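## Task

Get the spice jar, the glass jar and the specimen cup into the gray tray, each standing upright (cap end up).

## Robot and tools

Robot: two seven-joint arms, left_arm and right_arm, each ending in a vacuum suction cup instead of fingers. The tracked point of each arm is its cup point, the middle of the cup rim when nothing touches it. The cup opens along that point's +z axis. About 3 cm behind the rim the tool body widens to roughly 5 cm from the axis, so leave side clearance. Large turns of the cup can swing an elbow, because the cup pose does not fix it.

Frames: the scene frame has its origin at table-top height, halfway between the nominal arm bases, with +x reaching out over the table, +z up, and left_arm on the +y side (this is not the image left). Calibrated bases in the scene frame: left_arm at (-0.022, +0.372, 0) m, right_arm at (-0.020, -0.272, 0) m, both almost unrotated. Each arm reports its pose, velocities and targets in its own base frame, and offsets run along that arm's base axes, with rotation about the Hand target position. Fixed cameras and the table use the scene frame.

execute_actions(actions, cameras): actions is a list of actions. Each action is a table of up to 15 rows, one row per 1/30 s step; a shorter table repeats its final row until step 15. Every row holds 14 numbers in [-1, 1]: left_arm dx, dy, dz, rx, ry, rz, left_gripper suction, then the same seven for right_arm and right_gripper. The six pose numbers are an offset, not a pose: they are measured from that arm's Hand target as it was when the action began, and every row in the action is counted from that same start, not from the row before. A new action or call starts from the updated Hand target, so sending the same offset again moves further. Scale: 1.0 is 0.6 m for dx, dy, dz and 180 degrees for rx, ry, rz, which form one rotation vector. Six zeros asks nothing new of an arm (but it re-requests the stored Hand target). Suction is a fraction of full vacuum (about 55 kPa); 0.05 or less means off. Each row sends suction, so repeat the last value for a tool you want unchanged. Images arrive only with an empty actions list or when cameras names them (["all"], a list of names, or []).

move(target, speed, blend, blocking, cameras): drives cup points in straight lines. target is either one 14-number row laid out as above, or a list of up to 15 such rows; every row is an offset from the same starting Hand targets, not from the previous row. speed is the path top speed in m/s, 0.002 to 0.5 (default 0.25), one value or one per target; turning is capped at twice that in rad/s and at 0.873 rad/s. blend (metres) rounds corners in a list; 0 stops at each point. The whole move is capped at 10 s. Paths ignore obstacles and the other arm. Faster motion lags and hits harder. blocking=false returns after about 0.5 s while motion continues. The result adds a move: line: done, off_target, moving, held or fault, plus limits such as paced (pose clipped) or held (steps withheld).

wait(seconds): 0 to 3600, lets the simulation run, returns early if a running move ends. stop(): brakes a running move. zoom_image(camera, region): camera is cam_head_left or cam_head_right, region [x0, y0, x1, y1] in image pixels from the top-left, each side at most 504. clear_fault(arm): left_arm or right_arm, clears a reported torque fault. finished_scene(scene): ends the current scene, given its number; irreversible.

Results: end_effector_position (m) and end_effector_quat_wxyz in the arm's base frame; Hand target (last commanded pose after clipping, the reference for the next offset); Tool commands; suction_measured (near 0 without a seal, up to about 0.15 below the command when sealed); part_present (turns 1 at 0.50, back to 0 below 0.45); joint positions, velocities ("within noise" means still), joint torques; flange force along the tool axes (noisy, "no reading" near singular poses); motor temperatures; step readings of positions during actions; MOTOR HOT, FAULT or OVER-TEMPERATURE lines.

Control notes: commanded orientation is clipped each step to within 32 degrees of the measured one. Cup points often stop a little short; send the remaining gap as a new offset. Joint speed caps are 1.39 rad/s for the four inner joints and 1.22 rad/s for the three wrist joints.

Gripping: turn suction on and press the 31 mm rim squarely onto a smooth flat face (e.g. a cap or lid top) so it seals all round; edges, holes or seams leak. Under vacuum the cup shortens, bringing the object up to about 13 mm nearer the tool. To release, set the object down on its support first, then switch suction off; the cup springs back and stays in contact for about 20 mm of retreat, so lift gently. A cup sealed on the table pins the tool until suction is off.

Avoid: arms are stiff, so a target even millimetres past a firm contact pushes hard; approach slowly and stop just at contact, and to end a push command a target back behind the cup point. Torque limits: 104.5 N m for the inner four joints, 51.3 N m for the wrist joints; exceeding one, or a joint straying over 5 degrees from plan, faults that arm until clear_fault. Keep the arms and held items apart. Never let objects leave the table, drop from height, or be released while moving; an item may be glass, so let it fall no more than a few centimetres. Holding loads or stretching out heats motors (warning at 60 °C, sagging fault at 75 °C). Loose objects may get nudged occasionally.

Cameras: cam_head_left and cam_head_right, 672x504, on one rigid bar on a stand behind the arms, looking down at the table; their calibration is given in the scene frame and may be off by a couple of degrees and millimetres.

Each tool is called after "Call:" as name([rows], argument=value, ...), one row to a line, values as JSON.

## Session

Call:
execute_actions(actions=[])

Scene clock: 0.00 s.
left_arm: end_effector_position=(+0.5645, -0.0358, +0.1094) suction_measured=0.00 part_present=0 end_effector_quat_wxyz=(+0.037, +0.618, +0.721, +0.312) | right_arm: end_effector_position=(+0.6491, +0.1283, +0.3451) suction_measured=0.01 part_present=0 end_effector_quat_wxyz=(+0.103, +0.760, -0.537, +0.351)
Joint positions: left_arm=[0.281 0.757 -0.019 1.782 -1.188 0.563 -3.261] | right_arm=[-0.759 0.804 0.582 0.976 0.323 1.227 -1.686]
Joint velocities: within noise
Joint torques (N m): no reading
Motor temperatures (°C): left_arm=[36 31 30 32 41 45 44] | right_arm=[34 35 34 32 34 43 38]
Flange force (N): no reading
Hand target: left_arm +0.5645, -0.0358, +0.1094; +0.037, +0.618, +0.721, +0.312 | right_arm +0.6491, +0.1283, +0.3451; +0.103, +0.760, -0.537, +0.351
Tool commands: left_gripper/suction=+0.0 right_gripper/suction=+0.0

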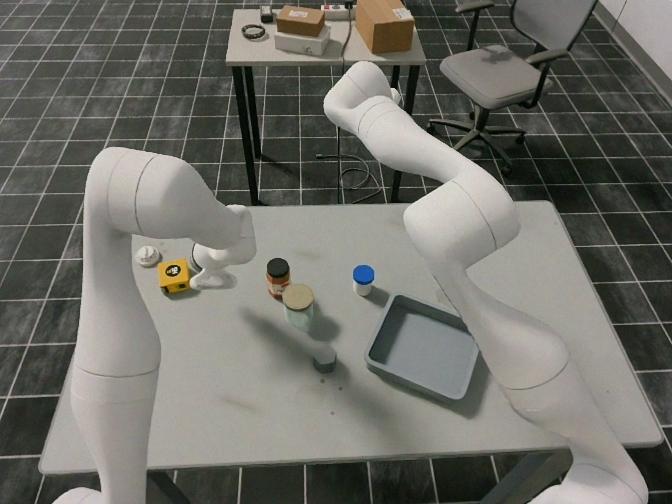

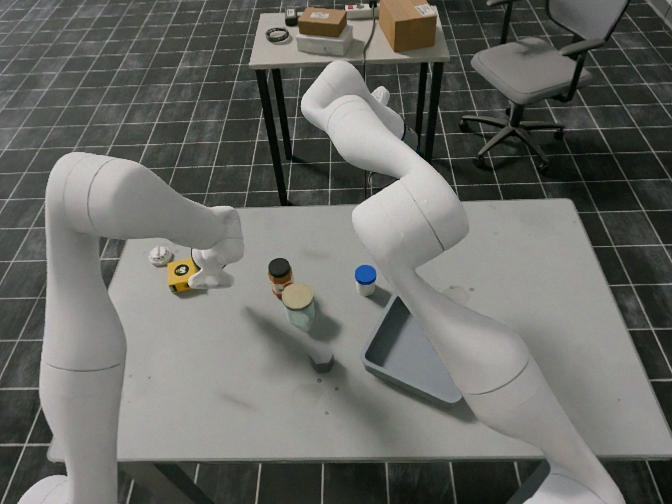

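Call:
move([
  [-0.05,0.03,0.2,0,0,0,0,-0.15,-0.1,0,0.09,0.07,0,0],
  [-0.333,0.25,0.33,0,0,0,0,-0.332,-0.213,-0.075,0.187,0.1485,0,0],
], speed=0.35, blend=[0.04,0], cameras=["all"])

Call:
zoom_image(camera="cam_head_left", region=[250, 240, 400, 390])

Call:
zoom_image(camera="cam_head_right", region=[250, 240, 400, 390])

Scene clock: 20.43 s.
left_arm: end_effector_position=(+0.3647, +0.1142, +0.3074) suction_measured=0.00 part_present=0 end_effector_quat_wxyz=(+0.037, +0.618, +0.721, +0.312) | right_arm: end_effector_position=(+0.4499, +0.0006, +0.3000) suction_measured=0.01 part_present=0 end_effector_quat_wxyz=(+0.000, +0.817, -0.577, -0.001)
Joint positions: left_arm=[-0.084 -0.042 -0.026 2.206 -0.728 0.562 -4.123] | right_arm=[-0.331 0.386 0.399 1.539 -0.156 1.248 -1.138]
Joint torques (N m): left_arm=[1.5 -5.95 -0.62 -5.91 -0.29 -0.21 -0.28] | right_arm=[-0.73 -12.93 1.35 -6.18 -0.18 -0.22 0.09]
Flange force (N): left_arm=[-1.1 1.1 1.9] | right_arm=[2.0 -2.3 -1.7]
Hand target: left_arm +0.3647, +0.1142, +0.3074; +0.037, +0.618, +0.721, +0.312 | right_arm +0.4499, +0.0005, +0.3000; +0.000, +0.817, -0.577, -0.001
Off the commanded pose: left_arm 0.000 m, 0 deg | right_arm 0.000 m, 0 deg.
move: done

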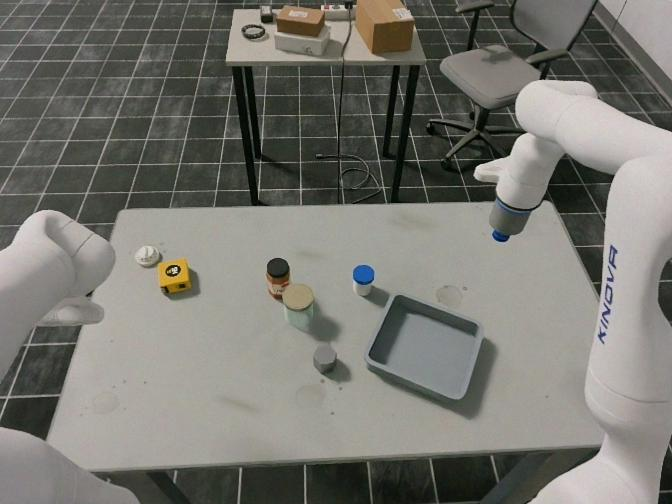

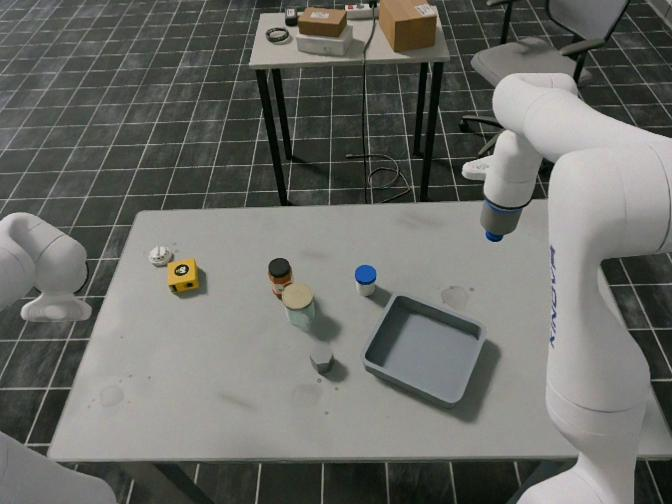

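Scaled by 3.360 from the camera's image (finer frame: 960x720).

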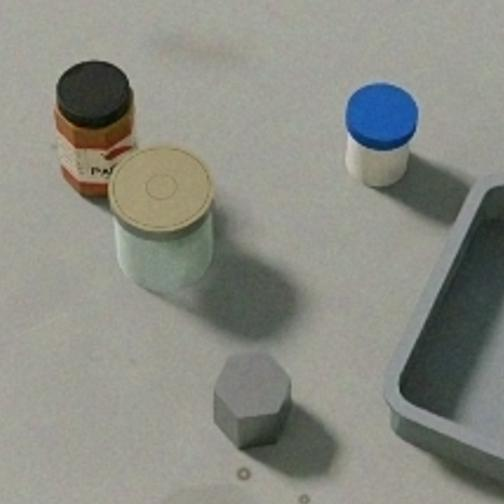

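Scaled by 3.360 from the camera's image (finer frame: 960x720).

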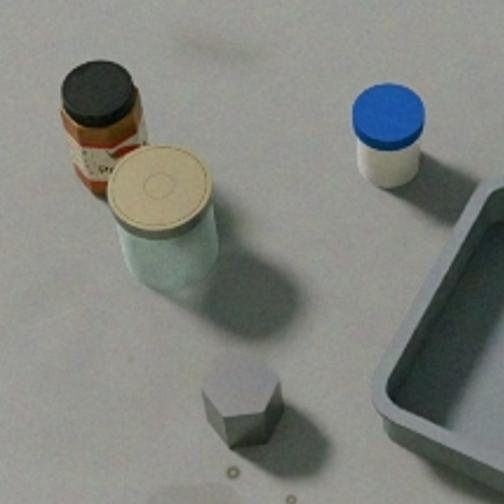

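Call:
move([
  [0,0,0,0,0,0,0,0.1847,0.373,-0.28,0,0,0,1],
  [0,0,0,0,0,0,0,0.1847,0.373,-0.402,0,0,0,1],
], speed=[0.35,0.06], cameras=["all"])

Call:
zoom_image(camera="cam_head_right", region=[320, 220, 420, 320])

Call:
zoom_image(camera="cam_head_left", region=[320, 220, 420, 320])

Scene clock: 57.23 s.
left_arm: end_effector_position=(+0.3647, +0.1142, +0.3074) suction_measured=0.00 part_present=0 end_effector_quat_wxyz=(+0.037, +0.618, +0.721, +0.312) | right_arm: end_effector_position=(+0.5608, +0.2243, +0.0589) suction_measured=0.29 part_present=0 end_effector_quat_wxyz=(+0.000, +0.817, -0.577, +0.000)
Joint positions: left_arm=[-0.084 -0.042 -0.026 2.206 -0.728 0.562 -4.123] | right_arm=[-0.552 0.995 0.271 1.227 -0.28 0.955 -1.468]
Joint torques (N m): left_arm=[1.49 -5.92 -0.6 -6.01 -0.31 -0.22 -0.28] | right_arm=[-0.73 -20.97 2.04 -5.08 -0.19 -0.23 0.12]
Flange force (N): left_arm=[-1.0 0.8 1.9] | right_arm=[0.9 -4.6 0.2]
Hand target: left_arm +0.3647, +0.1142, +0.3074; +0.037, +0.618, +0.721, +0.312 | right_arm +0.5608, +0.2243, +0.0589; +0.000, +0.817, -0.577, -0.001
Off the commanded pose: left_arm 0.000 m, 0 deg | right_arm 0.000 m, 0 deg.
move: done

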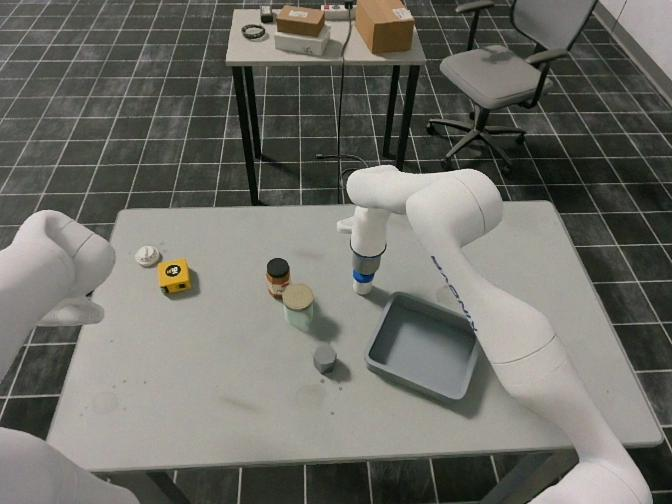

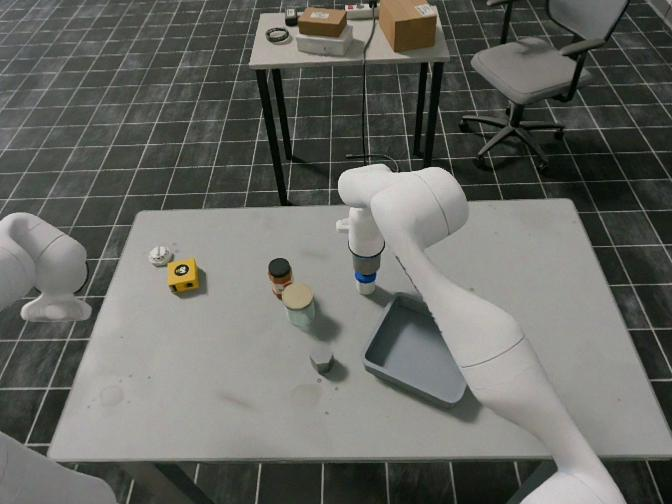

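Scaled by 5.040 from the camera's image (finer frame: 960x720).

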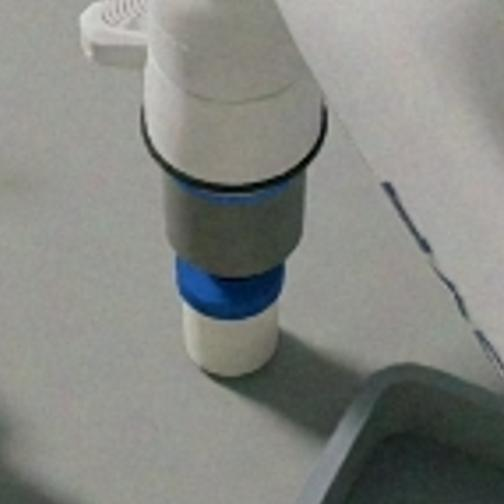

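Scaled by 5.040 from the camera's image (finer frame: 960x720).

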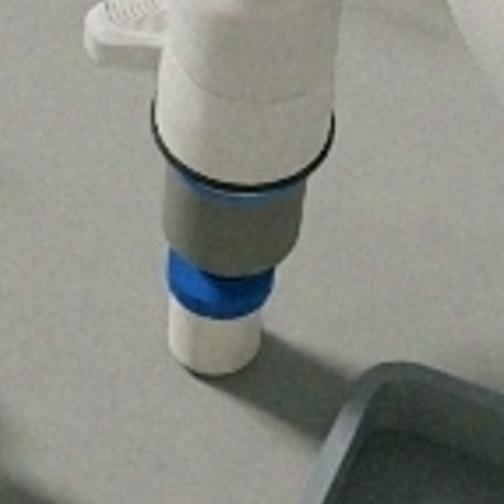

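Call:
move([
  [0,0,0,0,0,0,0,0,0,0.18,0,0,0,1],
  [0,0,0,0,0,0,0,-0.3173,-0.0927,0.18,0,0,0,1],
  [0,0,0,0,0,0,0,-0.3173,-0.0927,0.02,0,0,0,1],
  [0,0,0,0,0,0,0,-0.3173,-0.0927,-0.01,0,0,0,1],
], speed=[0.2,0.3,0.2,0.05], blend=[0.03,0.03,0.01,0], cameras=["all"])

Call:
zoom_image(camera="cam_head_left", region=[350, 280, 500, 430])

Scene clock: 69.47 s.
left_arm: end_effector_position=(+0.3647, +0.1142, +0.3074) suction_measured=0.00 part_present=0 end_effector_quat_wxyz=(+0.037, +0.618, +0.721, +0.312) | right_arm: end_effector_position=(+0.3704, +0.1687, +0.0529) suction_measured=0.99 part_present=1 end_effector_quat_wxyz=(+0.000, +0.817, -0.577, -0.001)
Joint positions: left_arm=[-0.084 -0.042 -0.026 2.206 -0.728 0.562 -4.123] | right_arm=[-0.638 0.698 0.215 2.001 -0.308 0.474 -1.427]
Joint torques (N m): left_arm=[1.45 -5.98 -0.62 -6.01 -0.32 -0.18 -0.24] | right_arm=[-0.71 -14.78 1.27 -2.54 -0.18 -0.25 0.13]
Flange force (N): left_arm=[-0.8 0.9 1.9] | right_arm=[1.4 -3.1 0.6]
Hand target: left_arm +0.3647, +0.1142, +0.3074; +0.037, +0.618, +0.721, +0.312 | right_arm +0.3704, +0.1687, +0.0528; +0.000, +0.817, -0.577, -0.001
Off the commanded pose: left_arm 0.000 m, 0 deg | right_arm 0.000 m, 0 deg.
move: done; blend cut to 0.009 m at target 3

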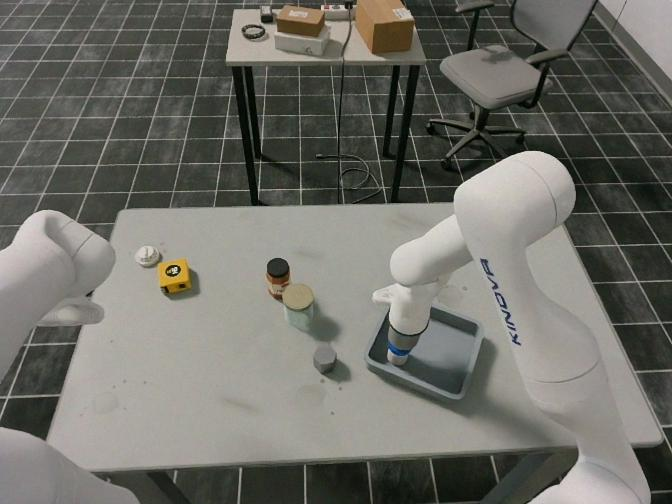

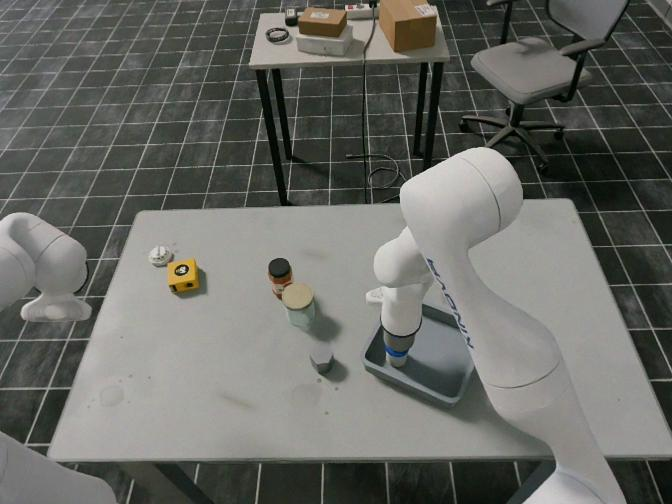

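Scaled by 3.360 from the camera's image (finer frame: 960x720).

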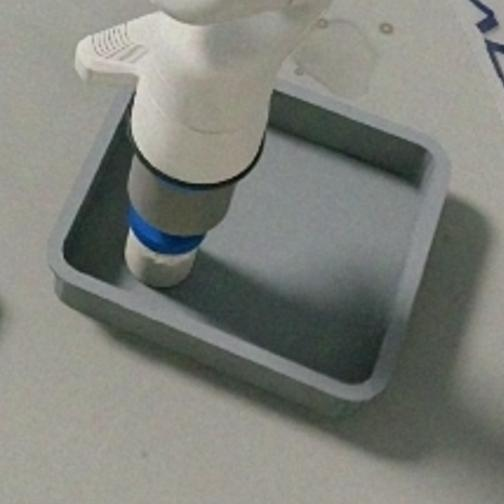

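Call:
move(target=[0,0,0,0,0,0,0,0,0,-0.004,0,0,0,1], speed=0.03)

Scene clock: 73.43 s.
left_arm: end_effector_position=(+0.3647, +0.1142, +0.3074) suction_measured=0.00 part_present=0 end_effector_quat_wxyz=(+0.037, +0.618, +0.721, +0.312) | right_arm: end_effector_position=(+0.3704, +0.1687, +0.0505) suction_measured=0.98 part_present=1 end_effector_quat_wxyz=(+0.000, +0.817, -0.577, -0.001)
Joint positions: left_arm=[-0.084 -0.042 -0.026 2.206 -0.728 0.562 -4.123] | right_arm=[-0.636 0.703 0.212 2.001 -0.309 0.468 -1.426]
Joint torques (N m): left_arm=[1.5 -6.02 -0.59 -6.01 -0.32 -0.16 -0.25] | right_arm=[-0.7 -14.72 1.31 -2.54 -0.19 -0.27 0.07]
Flange force (N): left_arm=[-0.8 0.9 2.2] | right_arm=[1.6 -2.9 0.4]
Hand target: left_arm +0.3647, +0.1142, +0.3074; +0.037, +0.618, +0.721, +0.312 | right_arm +0.3704, +0.1687, +0.0505; +0.000, +0.817, -0.577, -0.001
Off the commanded pose: left_arm 0.000 m, 0 deg | right_arm 0.000 m, 0 deg.
move: done

Call:
move(target=[0,0,0,0,0,0,0,0,0,-0.0045,0,0,0,1], speed=0.03)

Scene clock: 76.70 s.
left_arm: end_effector_position=(+0.3647, +0.1142, +0.3074) suction_measured=0.00 part_present=0 end_effector_quat_wxyz=(+0.037, +0.618, +0.721, +0.312) | right_arm: end_effector_position=(+0.3704, +0.1687, +0.0478) suction_measured=1.00 part_present=1 end_effector_quat_wxyz=(+0.000, +0.817, -0.577, +0.000)
Joint positions: left_arm=[-0.084 -0.042 -0.026 2.206 -0.728 0.562 -4.123] | right_arm=[-0.634 0.709 0.209 2.002 -0.312 0.46 -1.424]
Joint torques (N m): left_arm=[1.44 -5.91 -0.58 -5.87 -0.34 -0.19 -0.22] | right_arm=[-0.69 11.05 -1.58 1.2 -0.46 -2.93 0.07]
Flange force (N): left_arm=[-0.5 1.4 1.6] | right_arm=[2.4 7.6 -70.0]
Hand target: left_arm +0.3647, +0.1142, +0.3074; +0.037, +0.618, +0.721, +0.312 | right_arm +0.3704, +0.1687, +0.0478; +0.000, +0.817, -0.577, -0.001
Off the commanded pose: left_arm 0.000 m, 0 deg | right_arm 0.000 m, 0 deg.
move: done

Call:
move([
  [0,0,0,0,0,0,0,0,0,0.0037,0,0,0,0],
  [0,0,0,0,0,0,0,0,0,0.05,0,0,0,0],
  [0,0,0,0,0,0,0,0,0,0.2,0,0,0,0],
  [0,0,0,0,0,0,0,0.21,0.3507,0.13,0,0,0,1],
  [0,0,0,0,0,0,0,0.21,0.3507,0.044,0,0,0,1],
], speed=[0.005,0.06,0.3,0.35,0.06], blend=[0,0.01,0.03,0,0], cameras=["all"])

Call:
zoom_image(camera="cam_head_left", region=[250, 240, 400, 390])

Call:
zoom_image(camera="cam_head_right", region=[250, 240, 400, 390])

Scene clock: 92.50 s.
left_arm: end_effector_position=(+0.3647, +0.1142, +0.3074) suction_measured=0.00 part_present=0 end_effector_quat_wxyz=(+0.037, +0.618, +0.721, +0.312) | right_arm: end_effector_position=(+0.4964, +0.3791, +0.0741) suction_measured=0.35 part_present=0 end_effector_quat_wxyz=(+0.000, +0.817, -0.577, -0.001)
Joint positions: left_arm=[-0.084 -0.042 -0.026 2.206 -0.728 0.562 -4.123] | right_arm=[-0.811 1.016 0.267 1.116 -0.264 1.041 -1.762]
Joint torques (N m): left_arm=[1.5 -5.94 -0.62 -6.03 -0.34 -0.22 -0.25] | right_arm=[-0.62 -22.47 2.15 -5.88 -0.16 -0.2 0.12]
Flange force (N): left_arm=[-0.8 0.9 1.8] | right_arm=[-0.6 -4.6 1.6]
Hand target: left_arm +0.3647, +0.1142, +0.3074; +0.037, +0.618, +0.721, +0.312 | right_arm +0.4964, +0.3791, +0.0741; +0.000, +0.817, -0.577, -0.001
Off the commanded pose: left_arm 0.000 m, 0 deg | right_arm 0.000 m, 0 deg.
move: done

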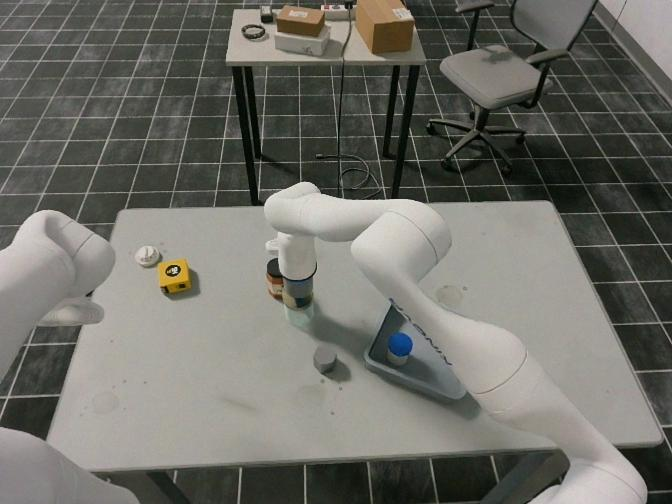

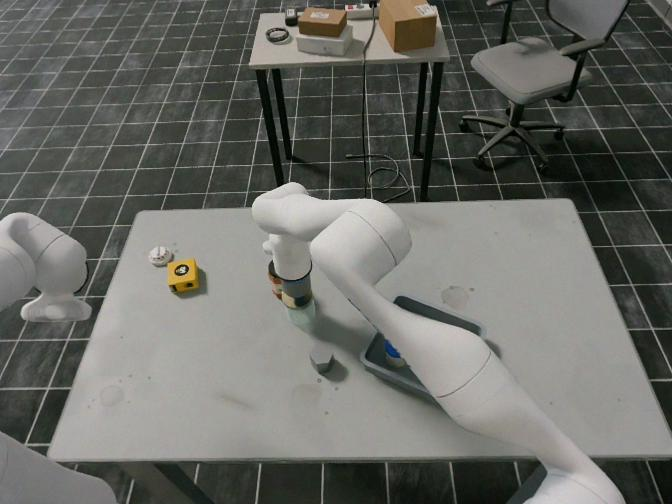

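Scaled by 3.360 from the camera's image (finer frame: 960x720).

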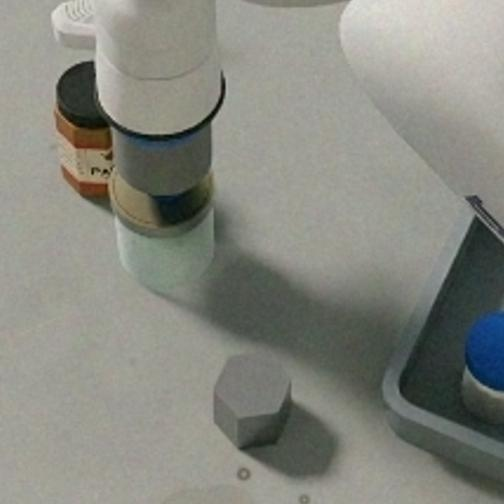

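Scaled by 3.360 from the camera's image (finer frame: 960x720).

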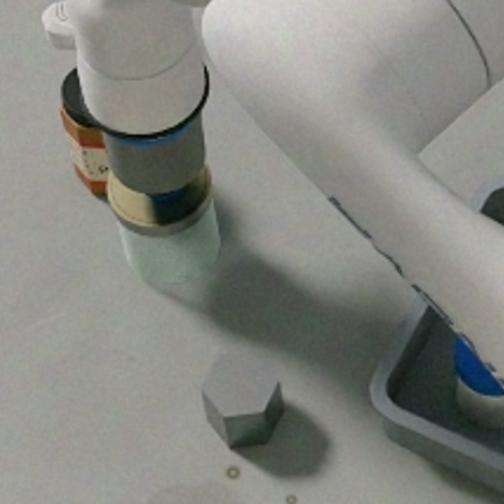

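Call:
move([
  [0,0,0,0,0,0,0,0,0,0.2,0,0,0,1],
  [0,0,0,0,0,0,0,-0.285,-0.4815,0.2,0,0,0,1],
  [0,0,0,0,0,0,0,-0.285,-0.4815,0.03,0,0,0,1],
  [0,0,0,0,0,0,0,-0.285,-0.4815,-0.0085,0,0,0,1],
], speed=[0.15,0.3,0.2,0.05], blend=[0.03,0.03,0.01,0], cameras=["all"])

Call:
zoom_image(camera="cam_head_left", region=[350, 280, 500, 430])

Scene clock: 107.50 s.
left_arm: end_effector_position=(+0.3647, +0.1142, +0.3074) suction_measured=0.00 part_present=0 end_effector_quat_wxyz=(+0.037, +0.618, +0.721, +0.312) | right_arm: end_effector_position=(+0.3254, +0.0902, +0.0691) suction_measured=0.98 part_present=1 end_effector_quat_wxyz=(+0.000, +0.817, -0.577, -0.001)
Joint positions: left_arm=[-0.084 -0.042 -0.026 2.206 -0.728 0.562 -4.123] | right_arm=[-0.506 0.58 0.22 2.22 -0.339 0.372 -1.234]
Joint torques (N m): left_arm=[1.48 -5.96 -0.62 -5.99 -0.33 -0.21 -0.25] | right_arm=[-0.76 -12.64 1.08 -1.98 -0.17 -0.21 0.09]
Flange force (N): left_arm=[-0.8 1.0 1.8] | right_arm=[2.6 -2.3 2.0]
Hand target: left_arm +0.3647, +0.1142, +0.3074; +0.037, +0.618, +0.721, +0.312 | right_arm +0.3254, +0.0902, +0.0690; +0.000, +0.817, -0.577, -0.001
Off the commanded pose: left_arm 0.000 m, 0 deg | right_arm 0.000 m, 0 deg.
move: done

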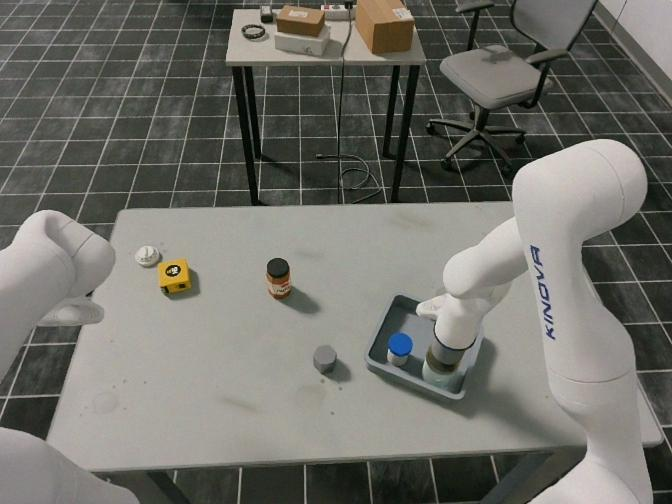

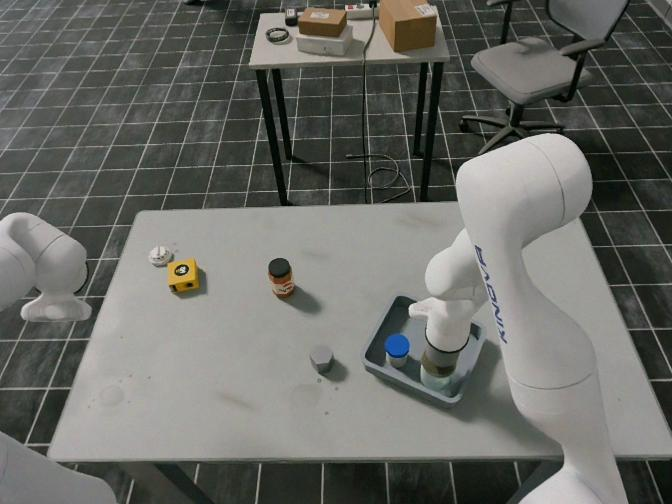

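Scaled by 3.360 from the camera's image (finer frame: 960x720).

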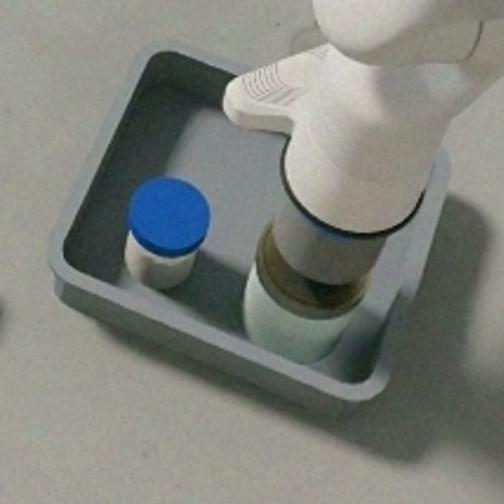

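Call:
move(target=[0,0,0,0,0,0,0,0.008,0,-0.0037,0,0,0,1], speed=0.03)

Scene clock: 114.13 s.
left_arm: end_effector_position=(+0.3647, +0.1142, +0.3074) suction_measured=0.00 part_present=0 end_effector_quat_wxyz=(+0.037, +0.618, +0.721, +0.312) | right_arm: end_effector_position=(+0.3302, +0.0902, +0.0668) suction_measured=0.98 part_present=1 end_effector_quat_wxyz=(+0.000, +0.817, -0.577, -0.001)
Joint positions: left_arm=[-0.084 -0.042 -0.026 2.206 -0.728 0.562 -4.123] | right_arm=[-0.5 0.591 0.218 2.207 -0.339 0.375 -1.231]
Joint torques (N m): left_arm=[1.47 -6.02 -0.6 -5.94 -0.35 -0.2 -0.21] | right_arm=[-0.57 -10.28 0.99 -2.74 -0.24 -1.04 0.08]
Flange force (N): left_arm=[-0.5 1.3 1.8] | right_arm=[1.7 0.8 -7.6]
Hand target: left_arm +0.3647, +0.1142, +0.3074; +0.037, +0.618, +0.721, +0.312 | right_arm +0.3302, +0.0902, +0.0668; +0.000, +0.817, -0.577, -0.001
Off the commanded pose: left_arm 0.000 m, 0 deg | right_arm 0.000 m, 0 deg.
move: done

Call:
move([
  [0,0,0,0,0,0,0,0,0,0.0015,0,0,0,0],
  [0,0,0,0,0,0,0,0,0,0.05,0,0,0,0],
  [0,0,0,0,0,0,0,0,0,0.2,0,0,0,0],
  [0,0,0,0,0,0,0,0.3987,0.5507,0.12,0,0,0,1],
  [0,0,0,0,0,0,0,0.3987,0.5507,0.0325,0,0,0,1],
], speed=[0.005,0.06,0.3,0.35,0.06], blend=[0,0.01,0.03,0,0], cameras=["all"])

Call:
zoom_image(camera="cam_head_left", region=[230, 220, 330, 320])

Call:
zoom_image(camera="cam_head_left", region=[350, 280, 500, 430])

Scene clock: 125.80 s.
left_arm: end_effector_position=(+0.3647, +0.1142, +0.3074) suction_measured=0.00 part_present=0 end_effector_quat_wxyz=(+0.037, +0.618, +0.721, +0.312) | right_arm: end_effector_position=(+0.5694, +0.4206, +0.0863) suction_measured=0.45 part_present=0 end_effector_quat_wxyz=(+0.000, +0.817, -0.577, -0.001)
Joint positions: left_arm=[-0.084 -0.042 -0.026 2.206 -0.728 0.562 -4.123] | right_arm=[-0.733 1.253 0.289 0.519 -0.281 1.389 -1.819]
Joint torques (N m): left_arm=[1.4 -5.99 -0.62 -5.97 -0.31 -0.22 -0.22] | right_arm=[-0.74 -24.71 1.57 -6.32 -0.19 -0.19 0.1]
Flange force (N): left_arm=[-0.9 1.1 1.8] | right_arm=no reading
Hand target: left_arm +0.3647, +0.1142, +0.3074; +0.037, +0.618, +0.721, +0.312 | right_arm +0.5694, +0.4206, +0.0863; +0.000, +0.817, -0.577, -0.001
Off the commanded pose: left_arm 0.000 m, 0 deg | right_arm 0.000 m, 0 deg.
move: done

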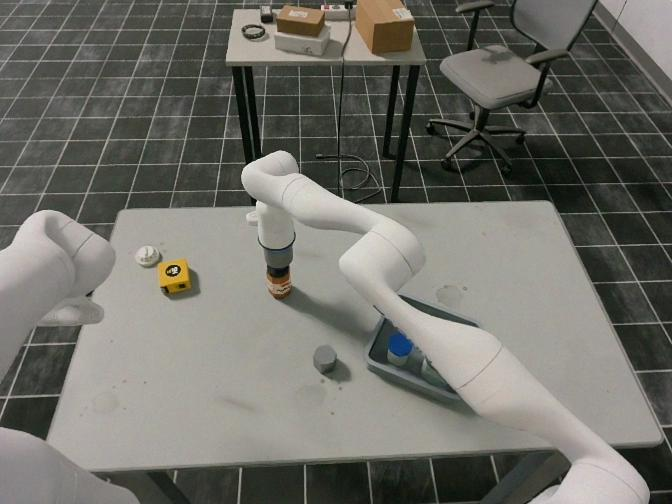

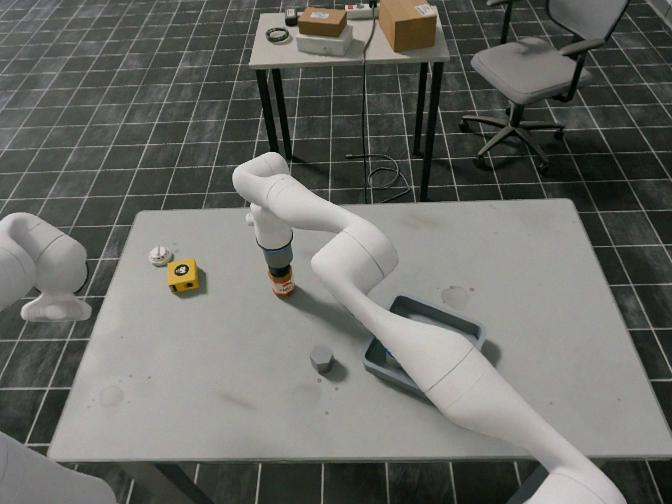

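Scaled by 5.040 from the camera's image (finer frame: 960x720).

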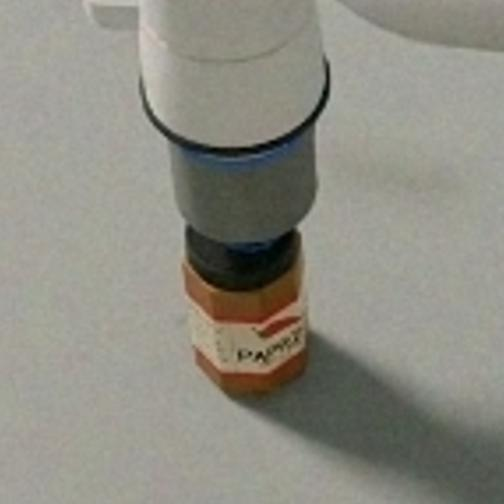

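Scaled by 3.360 from the camera's image (finer frame: 960x720).

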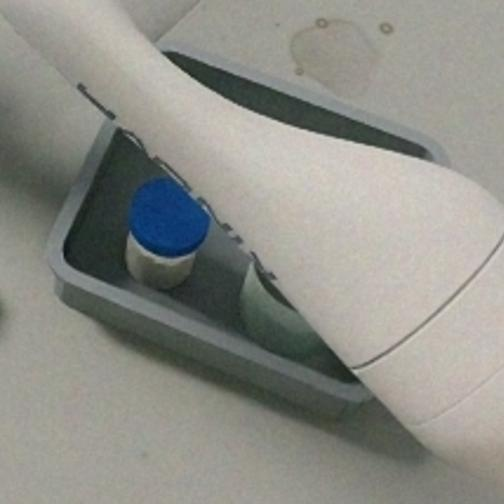

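Call:
move([
  [0,0,0,0,0,0,0,0,0,0.22,0,0,0,1],
  [0,0,0,0,0,0,0,-0.2565,-0.539,0.22,0,0,0,1],
  [0,0,0,0,0,0,0,-0.2565,-0.539,0.03,0,0,0,1],
  [0,0,0,0,0,0,0,-0.2565,-0.539,-0.0095,0,0,0,1],
], speed=[0.12,0.3,0.2,0.05], blend=[0.03,0.03,0.01,0], cameras=["all"])

Call:
zoom_image(camera="cam_head_left", region=[350, 280, 500, 430])

Scene clock: 136.73 s.
left_arm: end_effector_position=(+0.3647, +0.1142, +0.3074) suction_measured=0.00 part_present=0 end_effector_quat_wxyz=(+0.037, +0.618, +0.721, +0.312) | right_arm: end_effector_position=(+0.4157, +0.0973, +0.0809) suction_measured=1.00 part_present=1 end_effector_quat_wxyz=(-0.001, +0.817, -0.577, +0.000)
Joint positions: left_arm=[-0.084 -0.042 -0.026 2.206 -0.728 0.562 -4.123] | right_arm=[-0.477 0.666 0.276 1.921 -0.308 0.594 -1.231]
Joint torques (N m): left_arm=[1.49 -5.84 -0.62 -5.96 -0.33 -0.22 -0.2] | right_arm=[-1.47 14.49 -3.13 4.86 -0.66 -2.3 0.1]
Flange force (N): left_arm=[-0.4 1.0 1.4] | right_arm=[2.7 5.6 -74.5]
Hand target: left_arm +0.3647, +0.1142, +0.3074; +0.037, +0.618, +0.721, +0.312 | right_arm +0.4155, +0.0972, +0.0806; +0.000, +0.817, -0.577, -0.001
Off the commanded pose: left_arm 0.000 m, 0 deg | right_arm 0.000 m, 0 deg.
move: done

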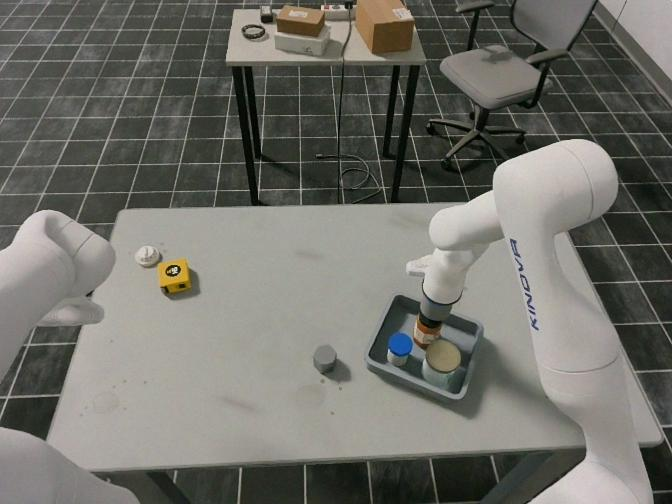

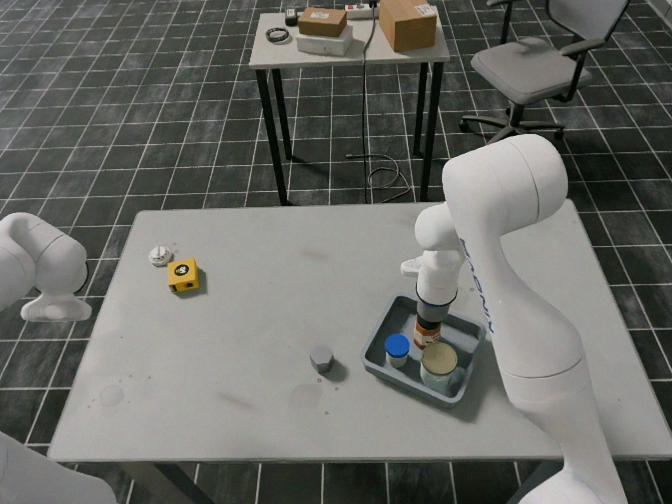

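Scaled by 3.360 from the camera's image (finer frame: 960x720).

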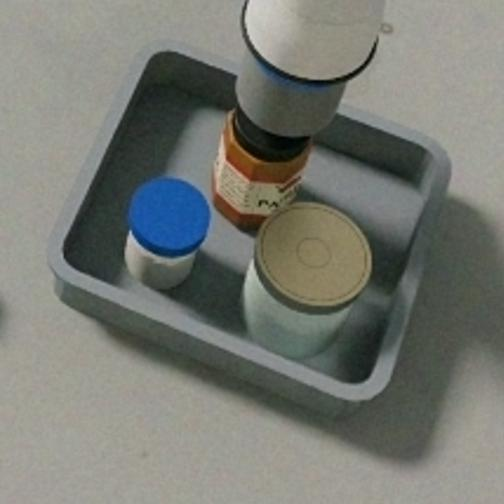

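Contact. Release and rise.

Call:
move([
  [0,0,0,0,0,0,0,0,0,0.004,0,0,0,0],
  [0,0,0,0,0,0,0,0,0,0.05,0,0,0,0],
  [0,0,0,0,0,0,0,0.05,-0.05,0.2,0,0,0,0],
], speed=[0.005,0.06,0.25], blend=[0,0.01,0], cameras=["all"])

Call:
zoom_image(camera="cam_head_left", region=[350, 280, 500, 430])

Scene clock: 143.83 s.
left_arm: end_effector_position=(+0.3647, +0.1142, +0.3074) suction_measured=0.00 part_present=0 end_effector_quat_wxyz=(+0.037, +0.618, +0.721, +0.312) | right_arm: end_effector_position=(+0.4455, +0.0673, +0.2006) suction_measured=0.01 part_present=0 end_effector_quat_wxyz=(+0.000, +0.817, -0.577, -0.001)
Joint positions: left_arm=[-0.084 -0.042 -0.026 2.206 -0.728 0.562 -4.123] | right_arm=[-0.455 0.499 0.368 1.719 -0.212 0.964 -1.237]
Joint torques (N m): left_arm=[1.5 -5.96 -0.57 -5.92 -0.36 -0.18 -0.26] | right_arm=[-0.78 -13.95 1.58 -5.1 -0.17 -0.19 0.13]
Flange force (N): left_arm=[-0.6 1.2 1.9] | right_arm=[2.0 -3.1 -1.0]
Hand target: left_arm +0.3647, +0.1142, +0.3074; +0.037, +0.618, +0.721, +0.312 | right_arm +0.4455, +0.0672, +0.2006; +0.000, +0.817, -0.577, -0.001
Off the commanded pose: left_arm 0.000 m, 0 deg | right_arm 0.000 m, 0 deg.
move: done

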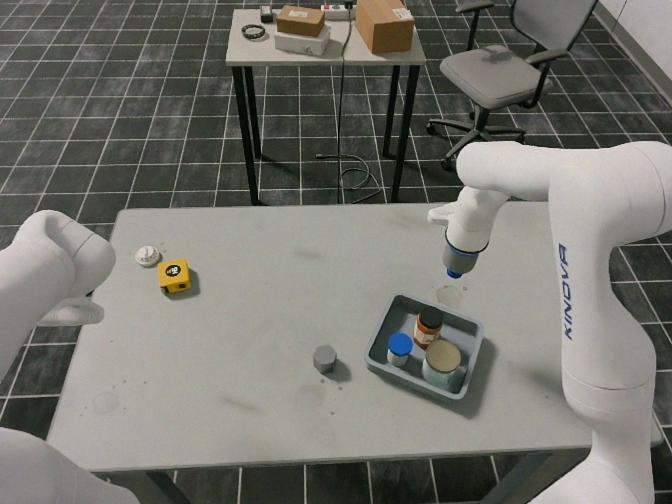

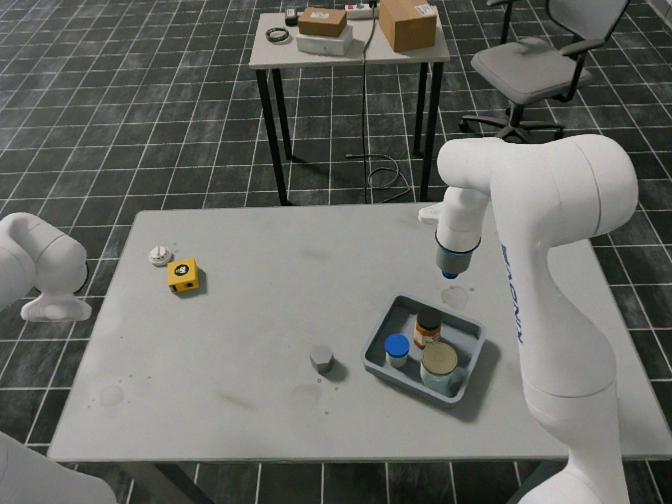

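Scaled by 3.360 from the camera's image (finer frame: 960x720).

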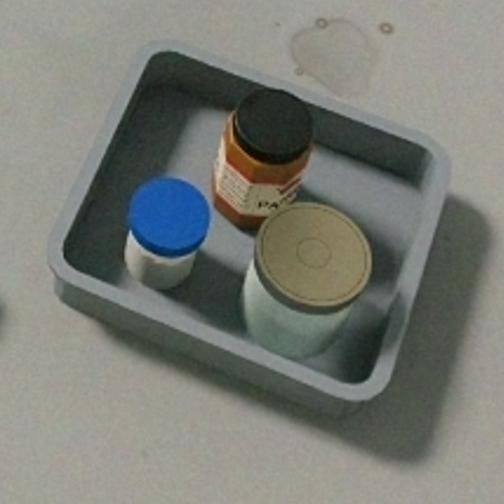

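Call:
finished_scene(scene=2)

The scene is finished: the task was done.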